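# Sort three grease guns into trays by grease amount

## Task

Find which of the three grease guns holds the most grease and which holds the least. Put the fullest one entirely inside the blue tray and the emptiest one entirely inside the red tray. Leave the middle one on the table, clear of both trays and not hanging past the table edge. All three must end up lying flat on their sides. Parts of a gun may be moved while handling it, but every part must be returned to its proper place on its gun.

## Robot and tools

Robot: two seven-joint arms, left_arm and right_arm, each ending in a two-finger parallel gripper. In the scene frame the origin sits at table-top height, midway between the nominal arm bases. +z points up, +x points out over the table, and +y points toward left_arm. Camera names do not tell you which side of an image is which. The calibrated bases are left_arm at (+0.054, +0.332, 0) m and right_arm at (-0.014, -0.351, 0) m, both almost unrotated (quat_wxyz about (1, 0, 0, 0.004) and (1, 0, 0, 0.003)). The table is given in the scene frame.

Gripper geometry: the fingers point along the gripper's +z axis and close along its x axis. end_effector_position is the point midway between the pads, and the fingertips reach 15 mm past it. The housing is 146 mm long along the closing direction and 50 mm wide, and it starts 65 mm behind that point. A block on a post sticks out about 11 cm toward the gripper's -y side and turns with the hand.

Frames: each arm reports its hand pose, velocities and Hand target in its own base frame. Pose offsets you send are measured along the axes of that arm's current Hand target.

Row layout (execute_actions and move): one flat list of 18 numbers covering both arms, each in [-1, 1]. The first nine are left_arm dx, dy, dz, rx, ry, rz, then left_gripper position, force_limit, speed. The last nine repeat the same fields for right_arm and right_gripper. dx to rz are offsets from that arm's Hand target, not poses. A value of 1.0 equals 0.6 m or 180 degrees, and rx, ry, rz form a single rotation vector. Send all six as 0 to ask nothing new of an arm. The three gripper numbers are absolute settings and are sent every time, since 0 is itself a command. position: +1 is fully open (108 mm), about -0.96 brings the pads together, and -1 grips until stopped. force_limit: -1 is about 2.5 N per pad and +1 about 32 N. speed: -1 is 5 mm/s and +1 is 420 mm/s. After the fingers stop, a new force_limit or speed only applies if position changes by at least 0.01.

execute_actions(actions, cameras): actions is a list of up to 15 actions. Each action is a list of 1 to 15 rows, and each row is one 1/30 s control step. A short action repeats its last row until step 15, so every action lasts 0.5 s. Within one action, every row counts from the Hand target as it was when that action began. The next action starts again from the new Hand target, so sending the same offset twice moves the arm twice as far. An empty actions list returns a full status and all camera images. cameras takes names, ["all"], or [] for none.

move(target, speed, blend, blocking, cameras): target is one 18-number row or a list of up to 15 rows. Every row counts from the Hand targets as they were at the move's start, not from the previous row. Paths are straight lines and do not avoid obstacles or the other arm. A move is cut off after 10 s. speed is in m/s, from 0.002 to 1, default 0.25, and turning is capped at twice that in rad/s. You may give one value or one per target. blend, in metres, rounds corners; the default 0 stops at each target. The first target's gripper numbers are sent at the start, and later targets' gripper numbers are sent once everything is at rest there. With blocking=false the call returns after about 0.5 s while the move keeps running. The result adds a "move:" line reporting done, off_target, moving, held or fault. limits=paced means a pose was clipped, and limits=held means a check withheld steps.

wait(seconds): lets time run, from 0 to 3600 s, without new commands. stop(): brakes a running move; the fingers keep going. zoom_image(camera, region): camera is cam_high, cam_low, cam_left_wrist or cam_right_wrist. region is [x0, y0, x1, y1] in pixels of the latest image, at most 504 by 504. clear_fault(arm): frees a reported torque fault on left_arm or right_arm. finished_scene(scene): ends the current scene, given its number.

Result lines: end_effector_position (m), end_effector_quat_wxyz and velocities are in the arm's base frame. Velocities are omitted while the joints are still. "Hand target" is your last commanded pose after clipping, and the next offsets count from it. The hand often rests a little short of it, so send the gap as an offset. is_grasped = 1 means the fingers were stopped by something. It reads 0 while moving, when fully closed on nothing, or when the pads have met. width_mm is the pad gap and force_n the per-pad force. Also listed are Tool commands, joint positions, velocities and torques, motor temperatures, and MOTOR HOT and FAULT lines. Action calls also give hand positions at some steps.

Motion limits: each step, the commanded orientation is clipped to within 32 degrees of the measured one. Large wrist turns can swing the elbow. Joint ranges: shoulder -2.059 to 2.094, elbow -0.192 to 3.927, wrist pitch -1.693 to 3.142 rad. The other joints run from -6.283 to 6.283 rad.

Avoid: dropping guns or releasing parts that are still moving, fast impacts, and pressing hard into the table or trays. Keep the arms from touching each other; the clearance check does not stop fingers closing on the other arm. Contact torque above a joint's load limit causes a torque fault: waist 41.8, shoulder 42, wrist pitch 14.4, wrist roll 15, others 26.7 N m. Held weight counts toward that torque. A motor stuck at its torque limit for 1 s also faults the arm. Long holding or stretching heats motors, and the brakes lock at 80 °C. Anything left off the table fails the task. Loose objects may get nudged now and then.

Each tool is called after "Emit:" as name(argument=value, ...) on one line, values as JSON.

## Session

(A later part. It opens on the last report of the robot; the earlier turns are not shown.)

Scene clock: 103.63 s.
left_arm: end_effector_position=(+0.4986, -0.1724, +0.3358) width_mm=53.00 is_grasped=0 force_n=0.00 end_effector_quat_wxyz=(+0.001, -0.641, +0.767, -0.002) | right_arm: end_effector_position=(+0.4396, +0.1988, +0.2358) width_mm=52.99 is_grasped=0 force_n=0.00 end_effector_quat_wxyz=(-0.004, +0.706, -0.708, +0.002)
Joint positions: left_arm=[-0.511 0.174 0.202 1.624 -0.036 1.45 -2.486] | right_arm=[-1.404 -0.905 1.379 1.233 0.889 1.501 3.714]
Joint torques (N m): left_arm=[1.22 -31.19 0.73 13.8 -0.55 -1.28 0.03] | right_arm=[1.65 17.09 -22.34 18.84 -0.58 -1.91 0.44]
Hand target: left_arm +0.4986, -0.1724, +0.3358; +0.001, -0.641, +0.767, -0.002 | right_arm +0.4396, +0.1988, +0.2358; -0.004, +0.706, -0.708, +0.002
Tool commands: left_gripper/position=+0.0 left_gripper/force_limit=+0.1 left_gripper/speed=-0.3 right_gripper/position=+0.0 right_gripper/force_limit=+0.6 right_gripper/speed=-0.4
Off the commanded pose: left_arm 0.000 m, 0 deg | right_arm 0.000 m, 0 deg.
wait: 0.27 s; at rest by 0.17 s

Emit:
move(target=[[0,0,0,0,0,0,0,0.1,-0.3,0.312,-0.072,0.14,0,0,-0.067,0.15,0.6,-0.4],[0,0,0,0,0,0,0,0.1,-0.3,0.312,-0.072,0.347,0,0,-0.067,0.15,0.6,-0.4],[0,0,0,0,0,0,0,0.1,-0.3,0.312,-0.072,0.347,0,0,-0.067,-1,0.6,-0.4],[0,0,0,0,0,0,0,0.1,-0.3,0.312,-0.072,0.09,0,0,-0.067,-1,0.6,-0.4],[0,0,0,0,0,0,0,0.1,-0.3,0,0,0.09,0,0,0,-1,0.6,-0.4],[0,0,0,0,0,0,0,0.1,-0.3,0,0,0,0,0,0,-1,0.6,-0.4]])

Emit:
wait(seconds=0.25)

Emit:
wait(seconds=0.25)

Scene clock: 110.40 s.
left_arm: end_effector_position=(+0.4986, -0.1724, +0.3358) width_mm=53.00 is_grasped=0 force_n=0.00 end_effector_quat_wxyz=(+0.001, -0.641, +0.767, -0.002) | right_arm: end_effector_position=(+0.4396, +0.1988, +0.2358) width_mm=34.98 is_grasped=1 force_n=42.97 end_effector_quat_wxyz=(-0.004, +0.706, -0.708, +0.002)
Joint positions: left_arm=[-0.511 0.174 0.202 1.624 -0.036 1.45 -2.486] | right_arm=[-1.399 -0.887 1.386 1.231 0.874 1.487 3.723]
Joint torques (N m): left_arm=[0.83 -31.17 0.67 13.87 -0.67 -1.28 0] | right_arm=[2.02 17.95 -24.24 21.08 -0.65 -2.29 0.42]
Hand target: left_arm +0.4986, -0.1724, +0.3358; +0.001, -0.641, +0.767, -0.002 | right_arm +0.4396, +0.1988, +0.2358; -0.004, +0.706, -0.708, +0.002
Off the commanded pose: left_arm 0.000 m, 0 deg | right_arm 0.000 m, 0 deg.
move: done

Scene clock: 110.67 s.
left_arm: end_effector_position=(+0.4986, -0.1724, +0.3358) width_mm=53.00 is_grasped=0 force_n=0.00 end_effector_quat_wxyz=(+0.001, -0.641, +0.767, -0.002) | right_arm: end_effector_position=(+0.4396, +0.1988, +0.2358) width_mm=34.98 is_grasped=1 force_n=42.97 end_effector_quat_wxyz=(-0.004, +0.706, -0.708, +0.002)
Joint positions: left_arm=[-0.511 0.174 0.202 1.624 -0.036 1.45 -2.486] | right_arm=[-1.399 -0.887 1.386 1.231 0.874 1.487 3.723]
Joint torques (N m): left_arm=[0.97 -30.98 0.64 13.84 -0.6 -1.28 0.03] | right_arm=[1.77 17.86 -24.32 21.06 -0.71 -2.19 0.18]
Hand target: left_arm +0.4986, -0.1724, +0.3358; +0.001, -0.641, +0.767, -0.002 | right_arm +0.4396, +0.1988, +0.2358; -0.004, +0.706, -0.708, +0.002
Tool commands: left_gripper/position=+0.0 left_gripper/force_limit=+0.1 left_gripper/speed=-0.3 right_gripper/position=-1.0 right_gripper/force_limit=+0.6 right_gripper/speed=-0.4
Off the commanded pose: left_arm 0.000 m, 0 deg | right_arm 0.000 m, 0 deg.
wait: 0.27 s; at rest by 0.17 s

Scene clock: 110.93 s.
left_arm: end_effector_position=(+0.4986, -0.1724, +0.3358) width_mm=53.00 is_grasped=0 force_n=0.00 end_effector_quat_wxyz=(+0.001, -0.641, +0.767, -0.002) | right_arm: end_effector_position=(+0.4396, +0.1988, +0.2358) width_mm=34.98 is_grasped=1 force_n=42.97 end_effector_quat_wxyz=(-0.004, +0.706, -0.708, +0.002)
Joint positions: left_arm=[-0.511 0.174 0.202 1.624 -0.036 1.45 -2.486] | right_arm=[-1.399 -0.887 1.386 1.231 0.874 1.487 3.723]
Joint torques (N m): left_arm=[0.81 -31.22 0.73 13.88 -0.56 -1.31 -0.04] | right_arm=[1.75 17.65 -24.28 21.13 -0.44 -2.46 0.33]
Hand target: left_arm +0.4986, -0.1724, +0.3358; +0.001, -0.641, +0.767, -0.002 | right_arm +0.4396, +0.1988, +0.2358; -0.004, +0.706, -0.708, +0.002
Tool commands: left_gripper/position=+0.0 left_gripper/force_limit=+0.1 left_gripper/speed=-0.3 right_gripper/position=-1.0 right_gripper/force_limit=+0.6 right_gripper/speed=-0.4
Off the commanded pose: left_arm 0.000 m, 0 deg | right_arm 0.000 m, 0 deg.
wait: 0.27 s; at rest by 0.17 s

Emit:
move(target=[[0,0,0,0,0,0,0,0.1,-0.3,0.317,-0.072,0.14,0,0,-0.067,-1,0.6,-0.4],[0,0,0,0,0,0,0,0.1,-0.3,0.317,-0.072,0.345,0,0,-0.067,-1,0.6,-0.4],[0,0,0,0,0,0,0,0.1,-0.3,0.317,-0.072,0.345,0,0,-0.067,0.15,0.6,-0.4],[0,0,0,0,0,0,0,0.1,-0.3,0.317,-0.072,0.09,0,0,-0.067,0.15,0.6,-0.4],[0,0,0,0,0,0,0,0.1,-0.3,0,0,0.09,0,0,0,0.15,0.6,-0.4],[0,0,0,0,0,0,0,0.1,-0.3,0,0,0,0,0,0,0.15,0.6,-0.4]])

Emit:
wait(seconds=0.25)

Emit:
wait(seconds=0.25)

Scene clock: 117.67 s.
left_arm: end_effector_position=(+0.4986, -0.1724, +0.3358) width_mm=53.00 is_grasped=0 force_n=0.00 end_effector_quat_wxyz=(+0.001, -0.641, +0.767, -0.002) | right_arm: end_effector_position=(+0.4396, +0.1988, +0.2358) width_mm=61.24 is_grasped=0 force_n=0.00 end_effector_quat_wxyz=(-0.004, +0.706, -0.708, +0.002)
Joint positions: left_arm=[-0.511 0.174 0.202 1.624 -0.036 1.45 -2.486] | right_arm=[-1.394 -0.868 1.394 1.229 0.858 1.473 3.733]
Joint torques (N m): left_arm=[0.81 -31.33 0.69 13.91 -0.52 -1.31 -0.04] | right_arm=[1.47 16.42 -21.64 19.15 -0.75 -2.09 0.47]
Hand target: left_arm +0.4986, -0.1724, +0.3358; +0.001, -0.641, +0.767, -0.002 | right_arm +0.4396, +0.1988, +0.2358; -0.004, +0.706, -0.708, +0.002
Off the commanded pose: left_arm 0.000 m, 0 deg | right_arm 0.000 m, 0 deg.
move: done

Scene clock: 117.93 s.
left_arm: end_effector_position=(+0.4986, -0.1724, +0.3358) width_mm=53.00 is_grasped=0 force_n=0.00 end_effector_quat_wxyz=(+0.001, -0.641, +0.767, -0.002) | right_arm: end_effector_position=(+0.4396, +0.1988, +0.2358) width_mm=61.24 is_grasped=0 force_n=0.00 end_effector_quat_wxyz=(-0.004, +0.706, -0.708, +0.002)
Joint positions: left_arm=[-0.511 0.174 0.202 1.624 -0.036 1.45 -2.486] | right_arm=[-1.394 -0.868 1.394 1.229 0.858 1.473 3.733]
Joint torques (N m): left_arm=[1.02 -31.22 0.67 13.93 -0.56 -1.27 -0.06] | right_arm=[1.58 16.72 -21.56 19.21 -0.66 -2 0.31]
Hand target: left_arm +0.4986, -0.1724, +0.3358; +0.001, -0.641, +0.767, -0.002 | right_arm +0.4396, +0.1988, +0.2358; -0.004, +0.706, -0.708, +0.002
Tool commands: left_gripper/position=+0.0 left_gripper/force_limit=+0.1 left_gripper/speed=-0.3 right_gripper/position=+0.15 right_gripper/force_limit=+0.6 right_gripper/speed=-0.4
Off the commanded pose: left_arm 0.000 m, 0 deg | right_arm 0.000 m, 0 deg.
wait: 0.27 s; at rest by 0.17 s

Scene clock: 118.20 s.
left_arm: end_effector_position=(+0.4986, -0.1724, +0.3358) width_mm=53.00 is_grasped=0 force_n=0.00 end_effector_quat_wxyz=(+0.001, -0.641, +0.767, -0.002) | right_arm: end_effector_position=(+0.4396, +0.1988, +0.2358) width_mm=61.24 is_grasped=0 force_n=0.00 end_effector_quat_wxyz=(-0.004, +0.706, -0.708, +0.002)
Joint positions: left_arm=[-0.511 0.174 0.202 1.624 -0.036 1.45 -2.486] | right_arm=[-1.394 -0.868 1.394 1.229 0.858 1.473 3.733]
Joint torques (N m): left_arm=[1.07 -31.18 0.68 13.86 -0.58 -1.2 -0.07] | right_arm=[2.04 16.39 -21.6 19.3 -0.57 -1.97 0.4]
Hand target: left_arm +0.4986, -0.1724, +0.3358; +0.001, -0.641, +0.767, -0.002 | right_arm +0.4396, +0.1988, +0.2358; -0.004, +0.706, -0.708, +0.002
Tool commands: left_gripper/position=+0.0 left_gripper/force_limit=+0.1 left_gripper/speed=-0.3 right_gripper/position=+0.15 right_gripper/force_limit=+0.6 right_gripper/speed=-0.4
Off the commanded pose: left_arm 0.000 m, 0 deg | right_arm 0.000 m, 0 deg.
wait: 0.27 s; at rest by 0.17 s

Emit:
move(target=[[0,0,0,0,0,0,0,0.1,-0.3,0.317,-0.072,0.14,0,0,-0.067,0.15,0.6,-0.4],[0,0,0,0,0,0,0,0.1,-0.3,0.317,-0.072,0.347,0,0,-0.067,0.15,0.6,-0.4],[0,0,0,0,0,0,0,0.1,-0.3,0.317,-0.072,0.347,0,0,-0.067,-1,0.6,-0.4],[0,0,0,0,0,0,0,0.1,-0.3,0.317,-0.072,0.31,0,0,-0.067,-1,0.6,-0.4],[0,0,0,0,0,0,0,0.1,-0.3,0.377,0.205,0.31,0,0,-0.067,-1,0.6,-0.4],[0,0,0,0,0,0,0,0.1,-0.3,0.377,0.205,0.346,0,0,-0.067,-1,0.6,-0.4],[0,0,0,0,0,0,0,0.1,-0.3,0.377,0.205,0.346,0,0,-0.067,0.15,0.6,-0.4],[0,0,0,0,0,0,0,0.1,-0.3,0.35,0.08,0.106,0,0,-0.067,0.15,0.6,-0.4]], cameras=["cam_right_wrist"])

Scene clock: 127.27 s.
left_arm: end_effector_position=(+0.4986, -0.1724, +0.3358) width_mm=53.00 is_grasped=0 force_n=0.00 end_effector_quat_wxyz=(+0.001, -0.641, +0.767, -0.002) | right_arm: end_effector_position=(+0.3915, -0.0109, +0.1713) width_mm=61.24 is_grasped=0 force_n=0.00 end_effector_quat_wxyz=(-0.003, +0.777, -0.630, +0.002)
Joint positions: left_arm=[-0.511 0.174 0.202 1.624 -0.036 1.45 -2.486] | right_arm=[-1.454 -0.784 1.251 0.784 0.802 1.214 3.058]
Joint torques (N m): left_arm=[0.77 -31.23 0.64 13.81 -0.57 -1.28 0] | right_arm=[1.86 6.93 -17.02 21.29 -0.66 -1.98 0.33]
Hand target: left_arm +0.4986, -0.1724, +0.3358; +0.001, -0.641, +0.767, -0.002 | right_arm +0.3915, -0.0109, +0.1713; -0.003, +0.777, -0.630, +0.002
Off the commanded pose: left_arm 0.000 m, 0 deg | right_arm 0.000 m, 0 deg.
move: done

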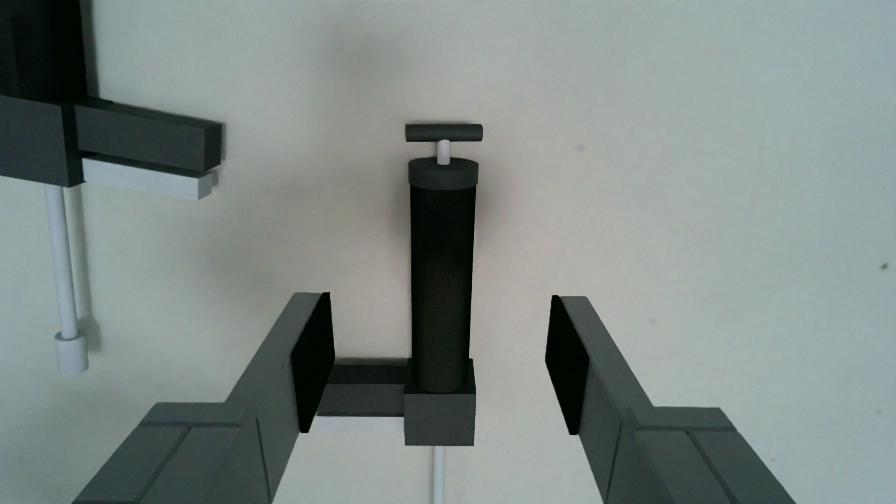

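Emit:
move(target=[[0,0,0,0,0,0,0,0.1,-0.3,0.004,-0.063,0.248,0,0,0,0.1,0,0],[0,0,0,0,0,0,0,0.1,-0.3,0.004,-0.063,0.248,0,0,0,-1,0.2,-0.6]], cameras=["cam_right_wrist"])

Emit:
execute_actions(actions=[[[0,0,0,0,0,0,0,0.1,-0.3,0,-0.1,0,0,0,0,-1,0.2,-0.6]]], cameras=["cam_right_wrist"])

Emit:
execute_actions(actions=[[[0,0,0,0,0,0,0,0.1,-0.3,0,-0.1,0,0,0,0,-1,0.2,-0.6]]], cameras=["cam_right_wrist"])

Emit:
execute_actions(actions=[[[0,0,0,0,0,0,0,0.1,-0.3,0,-0.1,0,0,0,0,-1,0.2,-0.6]]], cameras=["cam_right_wrist"])

Scene clock: 129.80 s.
left_arm: end_effector_position=(+0.4986, -0.1724, +0.3358) width_mm=53.00 is_grasped=0 force_n=0.00 end_effector_quat_wxyz=(+0.001, -0.641, +0.767, -0.002) | right_arm: end_effector_position=(+0.4301, -0.0051, +0.0228) width_mm=38.92 is_grasped=1 force_n=29.85 end_effector_quat_wxyz=(-0.003, +0.777, -0.630, +0.002)
Joint positions: left_arm=[-0.511 0.174 0.202 1.624 -0.036 1.45 -2.486] | right_arm=[-1.887 -0.807 1.88 0.828 1.096 0.886 2.954]
Joint torques (N m): left_arm=[0.81 -31.21 0.63 13.81 -0.59 -1.3 -0.03] | right_arm=[-2.05 15.81 -18.29 14.76 0.04 -2.3 -0.14]
Hand target: left_arm +0.4986, -0.1724, +0.3358; +0.001, -0.641, +0.767, -0.002 | right_arm +0.4301, -0.0051, +0.0228; -0.003, +0.777, -0.630, +0.002
Off the commanded pose: left_arm 0.000 m, 0 deg | right_arm 0.000 m, 0 deg.
move: done

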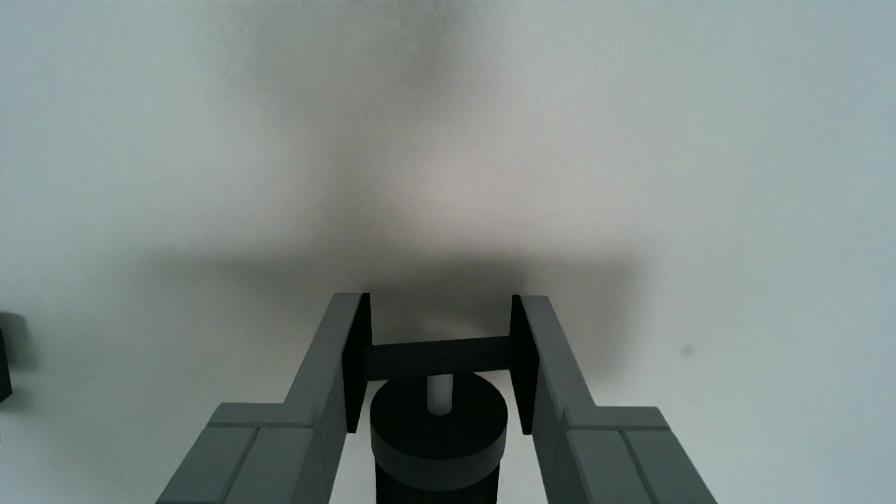

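Scene clock: 130.50 s.
left_arm: end_effector_position=(+0.4986, -0.1724, +0.3358) width_mm=53.00 is_grasped=0 force_n=0.00 end_effector_quat_wxyz=(+0.001, -0.641, +0.767, -0.002) | right_arm: end_effector_position=(+0.4888, +0.0073, +0.0233) width_mm=38.92 is_grasped=1 force_n=29.84 end_effector_quat_wxyz=(-0.003, +0.777, -0.630, +0.002)
Joint positions: left_arm=[-0.511 0.174 0.202 1.624 -0.036 1.45 -2.486] | right_arm=[-2.034 -0.89 1.963 1.048 1.073 0.958 3.031]
Joint torques (N m): left_arm=[0.87 -31.31 0.57 13.83 -0.49 -1.29 0.03] | right_arm=[-1.89 21.27 -20.28 17.65 -0.49 -2.31 0.3]
Hand target: left_arm +0.4986, -0.1724, +0.3358; +0.001, -0.641, +0.767, -0.002 | right_arm +0.4888, +0.0072, +0.0233; -0.003, +0.777, -0.630, +0.002
Off the commanded pose: left_arm 0.000 m, 0 deg | right_arm 0.000 m, 0 deg.
Step readings (end_effector_position of left_arm | right_arm):
0: (+0.4986, -0.1724, +0.3358) | (+0.4301, -0.0051, +0.0228)
1: (+0.4986, -0.1724, +0.3358) | (+0.4302, -0.0051, +0.0228)
2: (+0.4986, -0.1724, +0.3358) | (+0.4316, -0.0047, +0.0229)
4: (+0.4986, -0.1724, +0.3358) | (+0.4478, -0.0003, +0.0249)
8: (+0.4986, -0.1724, +0.3358) | (+0.4806, +0.0069, +0.0257)
15: (+0.4986, -0.1724, +0.3358) | (+0.4886, +0.0073, +0.0234)

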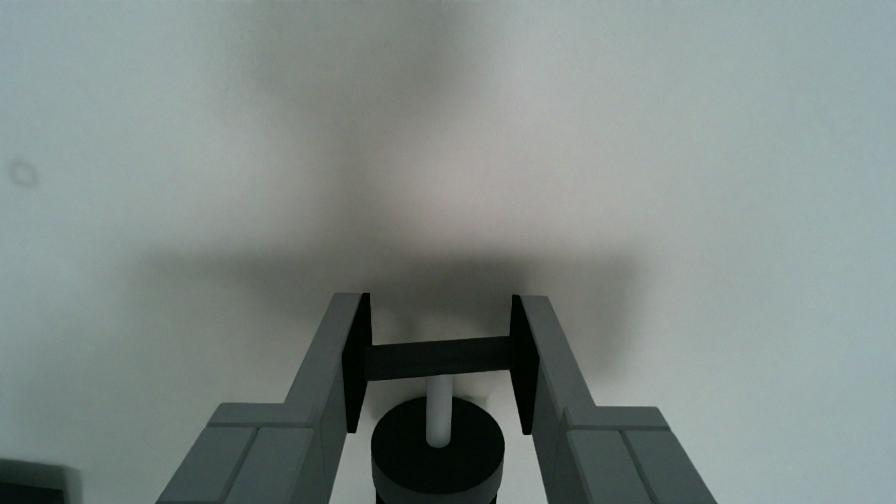

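Scene clock: 131.20 s.
left_arm: end_effector_position=(+0.4986, -0.1724, +0.3358) width_mm=53.00 is_grasped=0 force_n=0.00 end_effector_quat_wxyz=(+0.001, -0.641, +0.767, -0.002) | right_arm: end_effector_position=(+0.5475, +0.0196, +0.0238) width_mm=38.92 is_grasped=1 force_n=29.85 end_effector_quat_wxyz=(-0.003, +0.777, -0.630, +0.002)
Joint positions: left_arm=[-0.511 0.174 0.202 1.624 -0.036 1.45 -2.486] | right_arm=[-2.176 -0.981 2.027 1.292 1.051 1.036 3.118]
Joint torques (N m): left_arm=[0.77 -31.33 0.52 13.78 -0.51 -1.36 -0.02] | right_arm=[-2.51 27.03 -21.77 17.78 -0.28 -2.49 0.44]
Hand target: left_arm +0.4986, -0.1724, +0.3358; +0.001, -0.641, +0.767, -0.002 | right_arm +0.5475, +0.0196, +0.0238; -0.003, +0.777, -0.630, +0.002
Off the commanded pose: left_arm 0.000 m, 0 deg | right_arm 0.000 m, 0 deg.
Step readings (end_effector_position of left_arm | right_arm):
0: (+0.4986, -0.1724, +0.3358) | (+0.4888, +0.0073, +0.0233)
1: (+0.4986, -0.1724, +0.3358) | (+0.4889, +0.0073, +0.0233)
2: (+0.4986, -0.1724, +0.3358) | (+0.4904, +0.0077, +0.0235)
4: (+0.4986, -0.1724, +0.3358) | (+0.5059, +0.0118, +0.0253)
8: (+0.4986, -0.1724, +0.3358) | (+0.5386, +0.0191, +0.0255)
15: (+0.4986, -0.1724, +0.3358) | (+0.5473, +0.0196, +0.0238)

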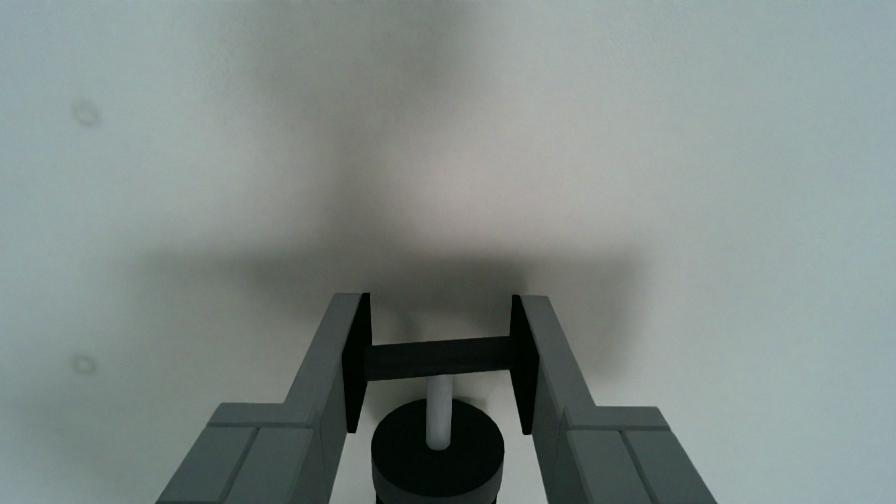

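Scene clock: 131.93 s.
left_arm: end_effector_position=(+0.4986, -0.1724, +0.3358) width_mm=53.00 is_grasped=0 force_n=0.00 end_effector_quat_wxyz=(+0.001, -0.641, +0.767, -0.002) | right_arm: end_effector_position=(+0.6062, +0.0320, +0.0243) width_mm=38.92 is_grasped=1 force_n=29.85 end_effector_quat_wxyz=(-0.003, +0.777, -0.630, +0.002)
Joint positions: left_arm=[-0.511 0.174 0.202 1.624 -0.036 1.45 -2.486] | right_arm=[-2.326 -1.082 2.078 1.573 1.03 1.123 3.219]
Joint torques (N m): left_arm=[0.68 -31.4 0.51 13.79 -0.51 -1.22 -0.02] | right_arm=[-1.98 33.27 -21.89 18.3 -0.35 -2.64 0.33]
Hand target: left_arm +0.4986, -0.1724, +0.3358; +0.001, -0.641, +0.767, -0.002 | right_arm +0.6063, +0.0320, +0.0243; -0.003, +0.777, -0.630, +0.002
Off the commanded pose: left_arm 0.000 m, 0 deg | right_arm 0.000 m, 0 deg.
Step readings (end_effector_position of left_arm | right_arm):
0: (+0.4986, -0.1724, +0.3358) | (+0.5475, +0.0196, +0.0238)
1: (+0.4986, -0.1724, +0.3358) | (+0.5476, +0.0197, +0.0238)
2: (+0.4986, -0.1724, +0.3358) | (+0.5490, +0.0200, +0.0240)
4: (+0.4986, -0.1724, +0.3358) | (+0.5633, +0.0238, +0.0254)
8: (+0.4986, -0.1724, +0.3358) | (+0.5959, +0.0312, +0.0257)
15: (+0.4986, -0.1724, +0.3358) | (+0.6060, +0.0320, +0.0243)

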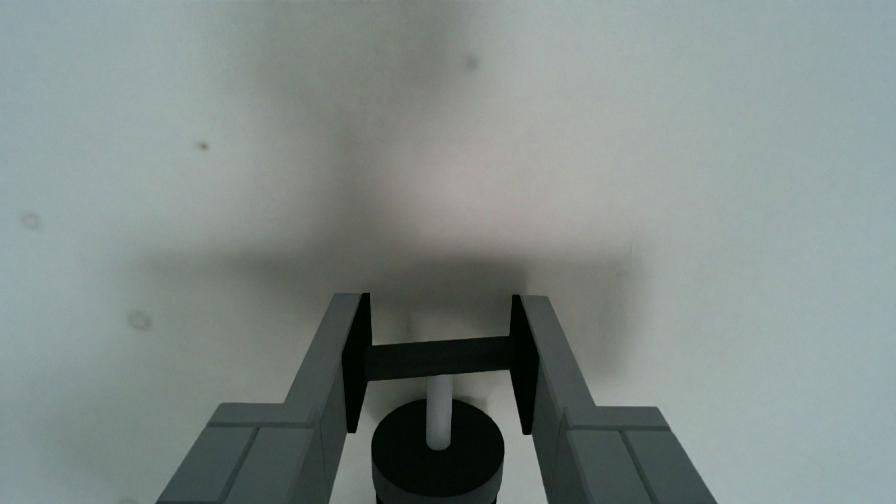

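Emit:
move(target=[0.552,0.125,0.31,0,0,-0.056,0.15,0,-0.3,0,0.04,0.0025,0,0,0,-1,0.2,-0.6], speed=0.12, cameras=["cam_right_wrist","cam_left_wrist"])

Scene clock: 137.27 s.
left_arm: end_effector_position=(+0.3826, -0.4465, +0.1730) width_mm=61.24 is_grasped=0 force_n=0.00 end_effector_quat_wxyz=(+0.000, +0.699, -0.716, +0.002) | right_arm: end_effector_position=(+0.5847, +0.0274, +0.0228) width_mm=38.92 is_grasped=1 force_n=29.85 end_effector_quat_wxyz=(-0.003, +0.777, -0.630, +0.002)
Joint positions: left_arm=[-0.865 0.437 0.003 1.527 -0.001 1.087 -3.194] | right_arm=[-2.27 -1.045 2.063 1.464 1.039 1.087 3.179]
Joint torques (N m): left_arm=[1.28 -41.9 0.15 13.02 -0.66 -1.2 0.27] | right_arm=[0.6 20.27 -10.94 0.94 -1.15 1.44 -0.34]
Hand target: left_arm +0.3826, -0.4465, +0.1730; +0.000, +0.699, -0.716, +0.002 (not the last commanded pose) | right_arm +0.5847, +0.0274, +0.0227; -0.003, +0.777, -0.630, +0.002 (not the last commanded pose)
Off the commanded pose: left_arm 0.048 m, 1 deg | right_arm 0.002 m, 0 deg.
move: held (left_arm; a check stopped the path); limits=held
pose unreachable (left arm): on one or more control steps of this call, first in action 0 (counted from 0), this arm could not follow its commanded pose, so it was not sent that pose on those steps. It may still have moved: this result reports where it is.
cause: moving toward the commanded pose would bring a part of the arm too close to another arm (a part of this arm just beyond joint 5 (forearm roll) and a part of the right arm just beyond its joint 4 (elbow), 15 mm apart when this arm was first held).
Images, in order (width x height): cam_left_wrist 896x504, cam_right_wrist 896x504.

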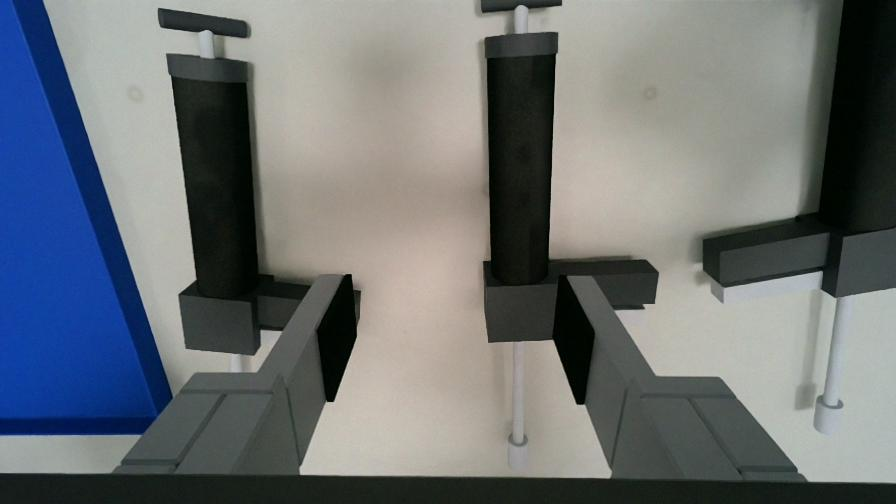

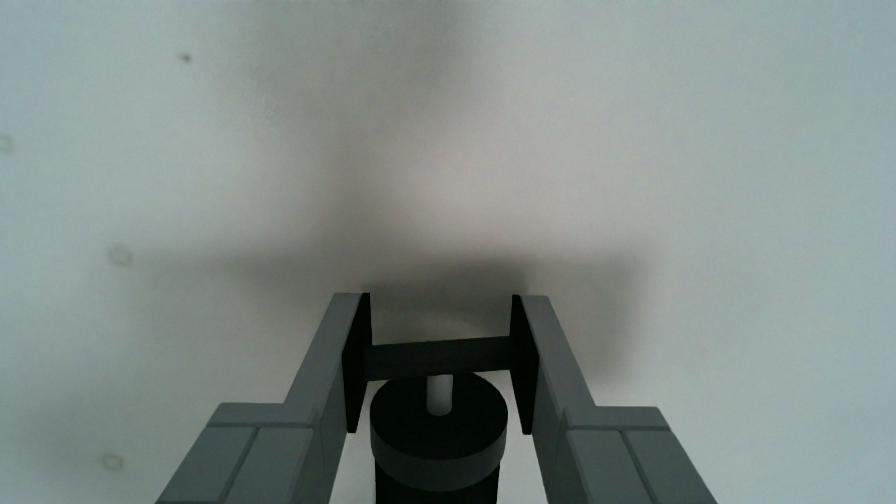

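Emit:
move(target=[[0,0,0,0,0,0,0.15,0,-0.3,0,0.004,0.004,0,0,0,0.1,0.2,0],[0,0,0,0,0,0,0.15,0,-0.3,0.02,0,-0.25,0,0,0,0.1,0.2,0],[0,0,0,0,0,0,0.15,0,-0.3,0.22,0.25,-0.3,0,0,0,0.1,0.2,0]], blend=[0,0.04,0], speed=0.35)

Emit:
move(target=[[0.063,0.013,0.05,0,0,0,0.15,0,-0.3,0,0,0,0,0,0,0.1,0.2,0],[0.063,0.013,0.244,0,0,0,0.15,0,-0.3,0,0,0,0,0,0,0.1,0.2,0]], cameras=["cam_left_wrist"])

Scene clock: 139.77 s.
left_arm: end_effector_position=(+0.3826, -0.4465, +0.1730) width_mm=61.24 is_grasped=0 force_n=0.00 end_effector_quat_wxyz=(+0.000, +0.699, -0.716, +0.002) | right_arm: end_effector_position=(+0.4637, -0.1331, +0.2014) width_mm=58.50 is_grasped=0 force_n=0.00 end_effector_quat_wxyz=(-0.003, +0.777, -0.630, +0.002)
Joint positions: left_arm=[-0.865 0.437 0.003 1.527 -0.001 1.087 -3.194] | right_arm=[-2.073 -0.644 1.55 1.143 0.693 1.241 2.933]
Joint torques (N m): left_arm=[1.51 -42.12 0.26 13.04 -0.61 -1.31 0.27] | right_arm=[1.72 13.77 -17.49 21.15 -0.55 -2.68 -0.26]
Hand target: left_arm +0.3826, -0.4465, +0.1730; +0.000, +0.699, -0.716, +0.002 | right_arm +0.4637, -0.1331, +0.2014; -0.003, +0.777, -0.630, +0.002
Off the commanded pose: left_arm 0.000 m, 0 deg | right_arm 0.000 m, 0 deg.
move: done

Scene clock: 141.30 s.
left_arm: end_effector_position=(+0.3743, -0.4845, +0.0268) width_mm=61.24 is_grasped=0 force_n=0.00 end_effector_quat_wxyz=(+0.000, +0.699, -0.716, +0.002) | right_arm: end_effector_position=(+0.4637, -0.1331, +0.2014) width_mm=58.50 is_grasped=0 force_n=0.00 end_effector_quat_wxyz=(-0.003, +0.777, -0.630, +0.002)
Joint positions: left_arm=[-0.905 0.72 -0.01 1.536 0.01 0.812 -3.252] | right_arm=[-2.073 -0.644 1.55 1.143 0.693 1.241 2.933]
Joint torques (N m): left_arm=[-0.73 -42.87 0.05 12.62 1.19 -1.49 -0.38] | right_arm=[1.19 13.79 -17.36 20.87 0.08 -2.65 0.22]
Hand target: left_arm +0.3743, -0.4845, +0.0267; +0.000, +0.699, -0.716, +0.002 | right_arm +0.4637, -0.1331, +0.2014; -0.003, +0.777, -0.630, +0.002
Off the commanded pose: left_arm 0.000 m, 0 deg | right_arm 0.000 m, 0 deg.
move: done

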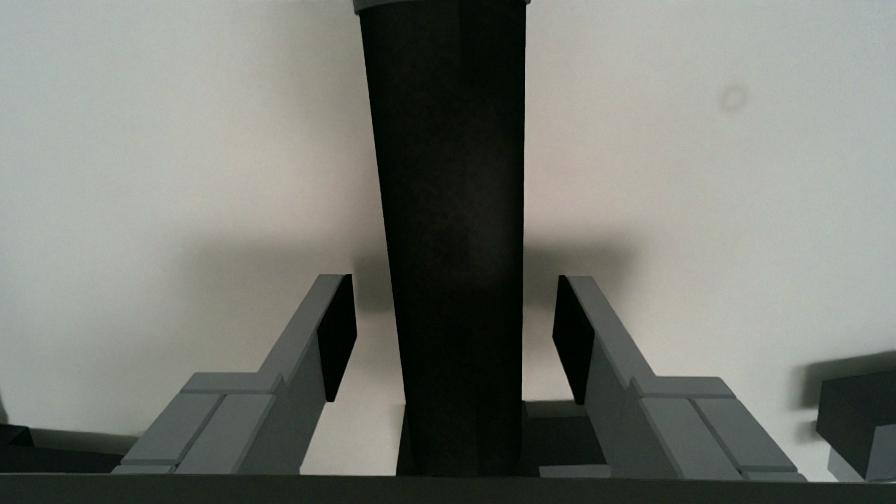

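Emit:
move(target=[[0,0,0,0,0,0,-1,0.4,-0.3,0,0,0,0,0,0,0.15,0.2,0],[0,0,-0.28,0,0,0,-1,0.4,-0.3,0,0,0,0,0,0,0.15,0.2,0],[-0.598,-0.082,-0.3,0,0,0,-1,0.4,-0.3,-0.22,-0.064,0.085,0,0,0,0.15,0.2,0]], blend=[0,0.04,0], speed=0.35, cameras=["cam_left_wrist","cam_right_wrist"])

Scene clock: 144.67 s.
left_arm: end_effector_position=(+0.4316, -0.1265, +0.2059) width_mm=35.40 is_grasped=1 force_n=20.89 end_effector_quat_wxyz=(+0.000, +0.699, -0.716, +0.002) | right_arm: end_effector_position=(+0.4745, +0.0041, +0.1508) width_mm=61.24 is_grasped=0 force_n=0.00 end_effector_quat_wxyz=(-0.003, +0.777, -0.630, +0.002)
Joint positions: left_arm=[-0.55 -0.048 0.262 0.988 0.012 1.031 -2.627] | right_arm=[-1.801 -0.739 1.604 1.049 0.826 1.168 3.139]
Joint torques (N m): left_arm=[1.2 -30.45 0.14 15.39 -0.8 -1.39 0.26] | right_arm=[2.04 13.29 -17.8 20.98 0.74 -2.71 0.29]
Hand target: left_arm +0.4316, -0.1265, +0.2060; +0.000, +0.699, -0.716, +0.002 | right_arm +0.4745, +0.0041, +0.1508; -0.003, +0.777, -0.630, +0.002
Off the commanded pose: left_arm 0.000 m, 0 deg | right_arm 0.000 m, 0 deg.
move: done

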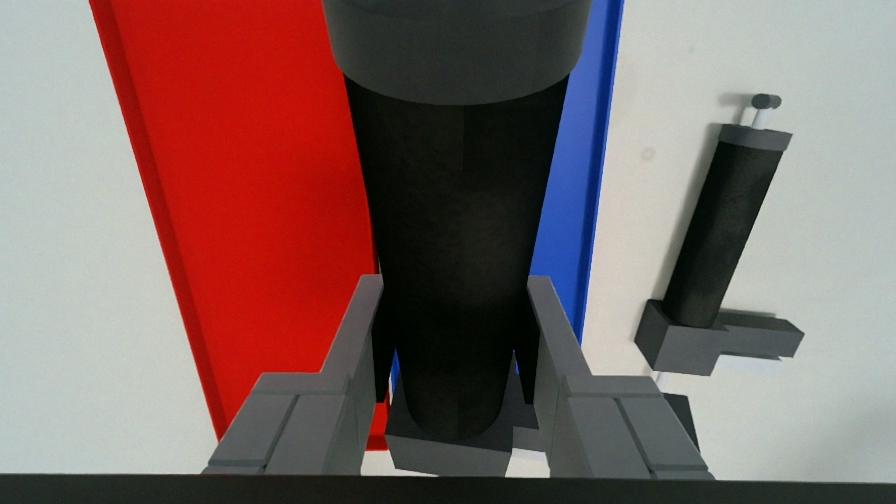

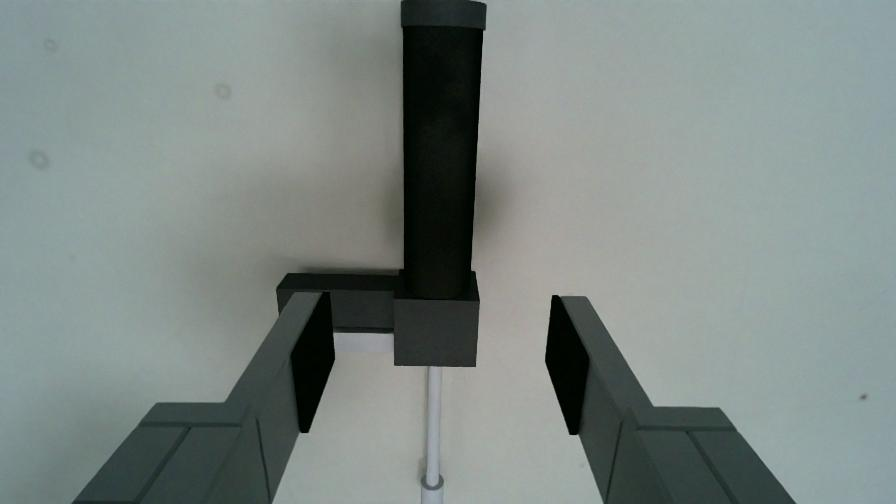

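Emit:
move(target=[[0,0,0.29,0,0,0,-1,0.4,-0.3,-0.004,0,0.206,0,0,0,0.15,0.2,0],[0,0,0.29,0,0,0,-0.05,0.4,-0.3,-0.004,0,0.206,0,0,0,-1,0.6,-0.3]], speed=[0.12,0.12], cameras=["cam_left_wrist"])

Scene clock: 148.07 s.
left_arm: end_effector_position=(+0.4321, -0.1270, +0.0320) width_mm=50.25 is_grasped=0 force_n=0.00 end_effector_quat_wxyz=(+0.000, +0.699, -0.716, +0.002) | right_arm: end_effector_position=(+0.4749, +0.0067, +0.0272) width_mm=35.00 is_grasped=1 force_n=42.37 end_effector_quat_wxyz=(-0.003, +0.777, -0.630, +0.002)
Joint positions: left_arm=[-0.528 0.289 0.236 0.82 -0.133 0.539 -2.52] | right_arm=[-1.986 -0.868 1.931 0.994 1.074 0.95 3.02]
Joint torques (N m): left_arm=[0.77 -28.34 1.37 10.37 0.34 -1.34 0.14] | right_arm=[0.65 20.31 -19.35 14.93 -0.16 -2.07 -0.02]
Hand target: left_arm +0.4321, -0.1269, +0.0320; +0.000, +0.699, -0.716, +0.002 | right_arm +0.4749, +0.0068, +0.0272; -0.003, +0.777, -0.630, +0.002
Off the commanded pose: left_arm 0.000 m, 0 deg | right_arm 0.000 m, 0 deg.
move: done

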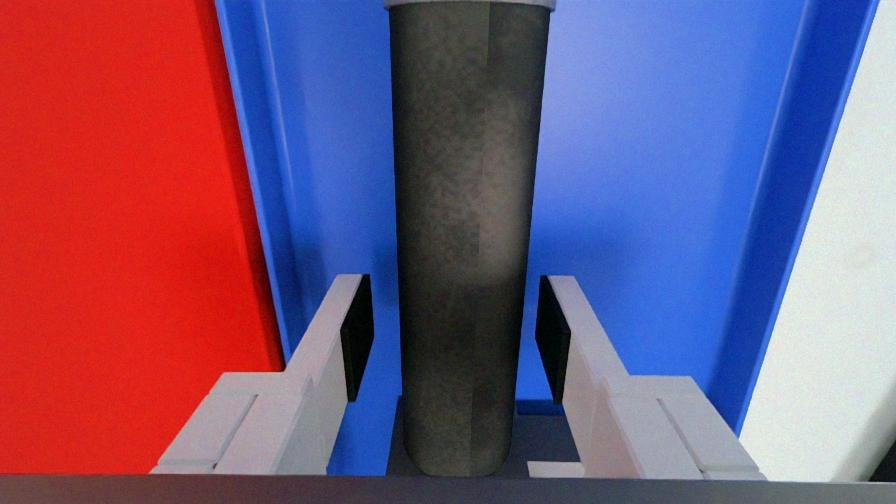

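Emit:
move(target=[[0,0,-0.3,0,0,0,-0.05,0.4,-0.3,0,0,-0.12,0,0,0,-1,0.6,-0.3],[0,0,-0.35,0,0,0,0.15,0.4,-0.3,-0.365,0.024,-0.12,0,0,0.067,-1,0.6,-0.3],[0,0,-0.35,0,0,0,0.15,0.4,-0.3,-0.365,0.024,0,0,0,0.067,-1,0.6,-0.3],[0,0,-0.35,0,0,0,0.15,0.4,-0.3,-0.365,0.024,0,0,0,0.067,0.15,0.6,-0.3],[0,0,-0.35,0,0,0,0.15,0.4,-0.3,-0.365,0.024,-0.25,0,0,0.067,0.15,0.6,-0.3],[0,0,-0.35,0,0,0,0.15,0.4,-0.3,0.2,0.1,-0.3,0,0,0.067,0.15,0.6,-0.3]], blend=[0.02,0,0,0,0.04,0], speed=[0.3,0.3,0.15,0.3,0.4,0.4], cameras=["cam_left_wrist"])

Scene clock: 154.80 s.
left_arm: end_effector_position=(+0.4315, -0.1264, +0.2420) width_mm=61.24 is_grasped=0 force_n=0.00 end_effector_quat_wxyz=(+0.000, +0.699, -0.716, +0.002) | right_arm: end_effector_position=(+0.4396, -0.1234, +0.2067) width_mm=61.24 is_grasped=0 force_n=0.00 end_effector_quat_wxyz=(-0.004, +0.706, -0.708, +0.002)
Joint positions: left_arm=[-0.554 -0.081 0.261 1.059 0.021 1.134 -2.634] | right_arm=[-1.878 -0.473 1.445 1.037 0.524 1.151 3.253]
Joint torques (N m): left_arm=[-0.6 -26.43 -0.59 13.85 1.1 -1.31 -0.36] | right_arm=[-2.12 7.16 -11.74 25.72 -0.59 -2.19 0.28]
Hand target: left_arm +0.4315, -0.1264, +0.2420; +0.000, +0.699, -0.716, +0.002 | right_arm +0.4396, -0.1235, +0.2067; -0.004, +0.706, -0.708, +0.002
Off the commanded pose: left_arm 0.000 m, 0 deg | right_arm 0.000 m, 0 deg.
move: done

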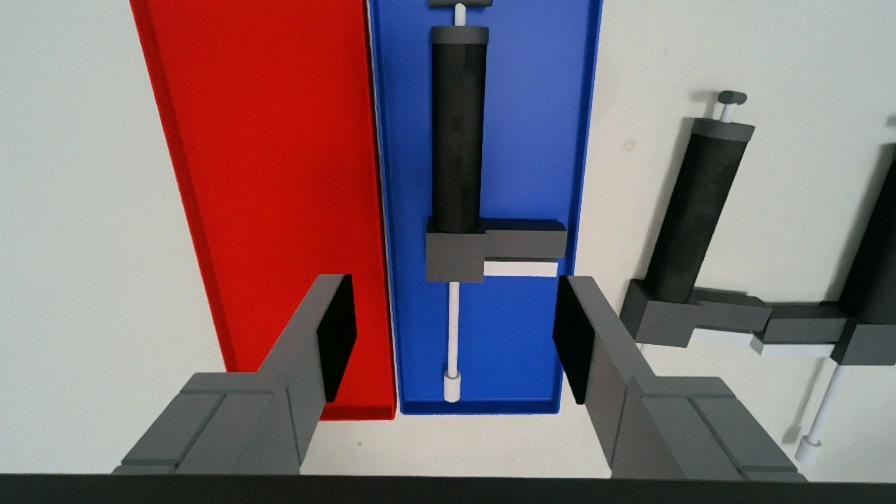

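Emit:
move(target=[0.568,0.137,0.153,0,0,0,0.15,0.6,-0.3,0,0,0,0,0,0,0.15,0.6,-0.3], speed=0.35, cameras=["cam_left_wrist"])

Scene clock: 156.80 s.
left_arm: end_effector_position=(+0.3414, -0.4653, +0.1508) width_mm=61.24 is_grasped=0 force_n=0.00 end_effector_quat_wxyz=(+0.000, +0.699, -0.716, +0.002) | right_arm: end_effector_position=(+0.4396, -0.1235, +0.2067) width_mm=61.24 is_grasped=0 force_n=0.00 end_effector_quat_wxyz=(-0.004, +0.706, -0.708, +0.002)
Joint positions: left_arm=[-0.9 0.423 -0.044 1.44 0.022 1.014 -3.285] | right_arm=[-1.878 -0.473 1.445 1.037 0.524 1.151 3.253]
Joint torques (N m): left_arm=[-0.62 -37.49 -0.69 13.72 1.25 -1.23 -0.35] | right_arm=[-2.38 7.67 -11.58 25.34 -0.86 -2.02 0.3]
Hand target: left_arm +0.3414, -0.4654, +0.1508; +0.000, +0.699, -0.716, +0.002 | right_arm +0.4396, -0.1235, +0.2067; -0.004, +0.706, -0.708, +0.002
Off the commanded pose: left_arm 0.000 m, 0 deg | right_arm 0.000 m, 0 deg.
move: done

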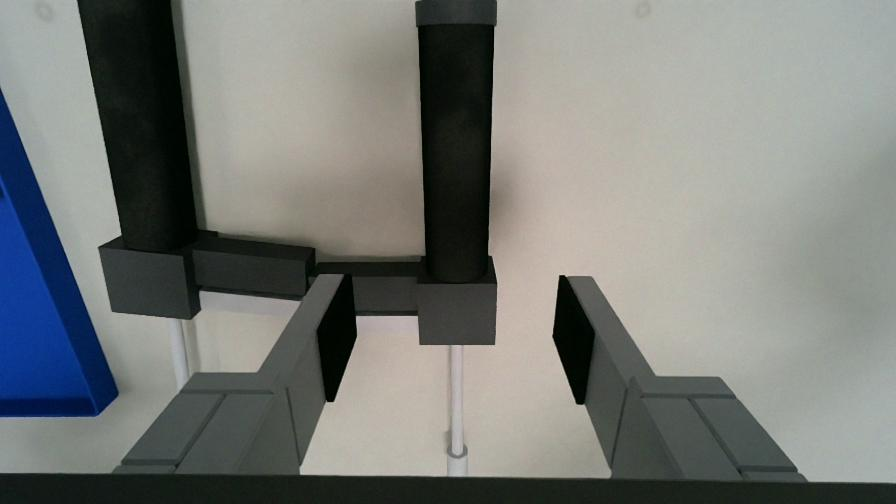

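Emit:
move(target=[[0,0,0.205,0,0,0,0.15,0.6,-0.3,0,0,0,0,0,0,0.15,0.6,-0.3],[0,0,0.205,0,0,0,-1,0.8,-0.2,0,0,0,0,0,0,0.15,0.6,-0.3],[0,0,-0.09,0,0,0,-1,0.8,-0.2,0,0,0,0,0,0,0.15,0.6,-0.3],[-0.723,-0.17,-0.09,0,0,0,-1,0.8,-0.2,0,0,0,0,0,0,0.15,0.6,-0.3]], blend=[0,0,0.04,0], speed=0.35, cameras=["cam_left_wrist"])

Scene clock: 161.47 s.
left_arm: end_effector_position=(+0.4537, -0.0340, +0.2040) width_mm=34.97 is_grasped=1 force_n=42.13 end_effector_quat_wxyz=(+0.000, +0.699, -0.716, +0.002) | right_arm: end_effector_position=(+0.4396, -0.1235, +0.2067) width_mm=61.24 is_grasped=0 force_n=0.00 end_effector_quat_wxyz=(-0.004, +0.706, -0.708, +0.002)
Joint positions: left_arm=[-0.441 -0.029 0.365 1.004 0.009 1.028 -2.414] | right_arm=[-1.878 -0.473 1.445 1.037 0.524 1.151 3.253]
Joint torques (N m): left_arm=[1.23 -25.78 0.21 15.31 -0.6 -1.38 0.34] | right_arm=[-1.99 6.99 -11.82 25.42 -0.73 -2.09 0.3]
Hand target: left_arm +0.4537, -0.0340, +0.2040; +0.000, +0.699, -0.716, +0.002 | right_arm +0.4396, -0.1235, +0.2067; -0.004, +0.706, -0.708, +0.002
Off the commanded pose: left_arm 0.000 m, 0 deg | right_arm 0.000 m, 0 deg.
move: done

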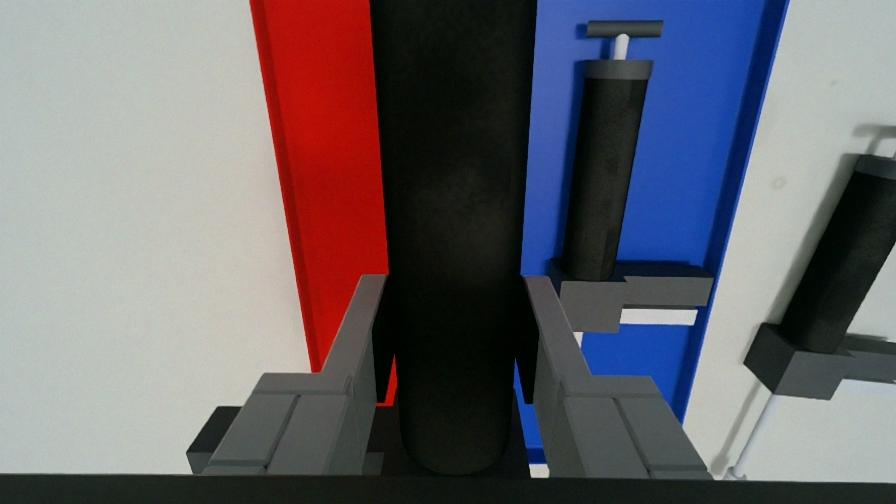

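Emit:
move(target=[[0.008,0,0.286,0,0,0,-1,0.8,-0.2,0,0,0,0,0,0,0.15,0.6,-0.3],[0.008,0,0.286,0,0,0,-0.05,0.8,-0.2,0,0,0,0,0,0,0.15,0.6,-0.3],[0.008,0,-0.1,0,0,0,-0.05,0.8,-0.2,0,0,0,0,0,0,0.15,0.6,-0.3]], speed=[0.15,0.3,0.35], cameras=["cam_left_wrist","cam_high"])

Scene clock: 165.53 s.
left_arm: end_effector_position=(+0.4534, -0.0386, +0.2640) width_mm=50.24 is_grasped=0 force_n=0.00 end_effector_quat_wxyz=(+0.000, +0.699, -0.716, +0.002) | right_arm: end_effector_position=(+0.4396, -0.1235, +0.2067) width_mm=61.24 is_grasped=0 force_n=0.00 end_effector_quat_wxyz=(-0.004, +0.706, -0.708, +0.002)
Joint positions: left_arm=[-0.455 -0.079 0.359 1.128 0.027 1.199 -2.439] | right_arm=[-1.878 -0.473 1.445 1.037 0.524 1.151 3.253]
Joint torques (N m): left_arm=[-0.74 -22.33 -0.82 13.94 -0.64 -1.23 0.17] | right_arm=[-2.09 7.01 -11.85 25.76 -0.55 -2.18 0.37]
Hand target: left_arm +0.4534, -0.0386, +0.2640; +0.000, +0.699, -0.716, +0.002 | right_arm +0.4396, -0.1235, +0.2067; -0.004, +0.706, -0.708, +0.002
Off the commanded pose: left_arm 0.000 m, 0 deg | right_arm 0.000 m, 0 deg.
move: done
Images, in order (width x height): cam_high 896x504, cam_left_wrist 896x504.

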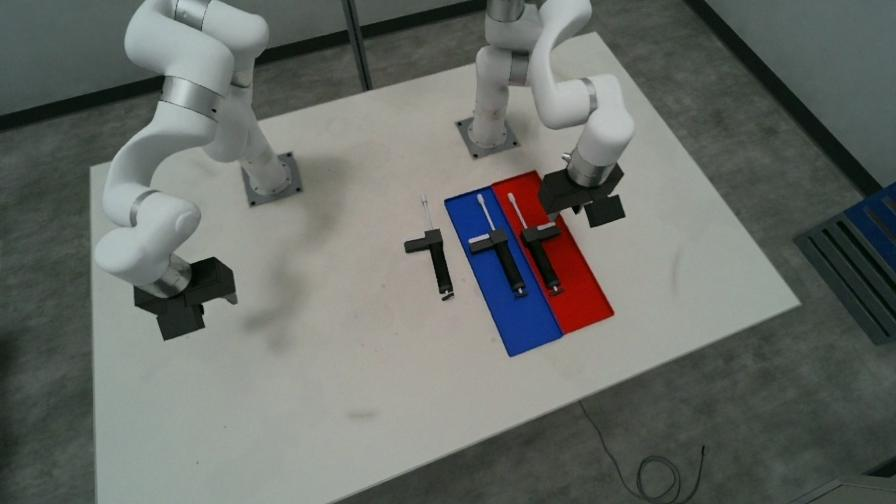

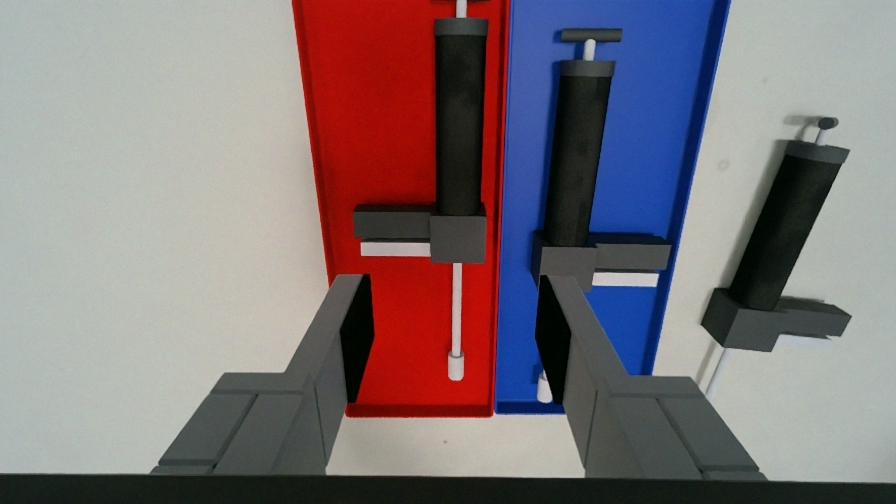

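Emit:
finished_scene(scene=2)

The scene is finished: the task was done.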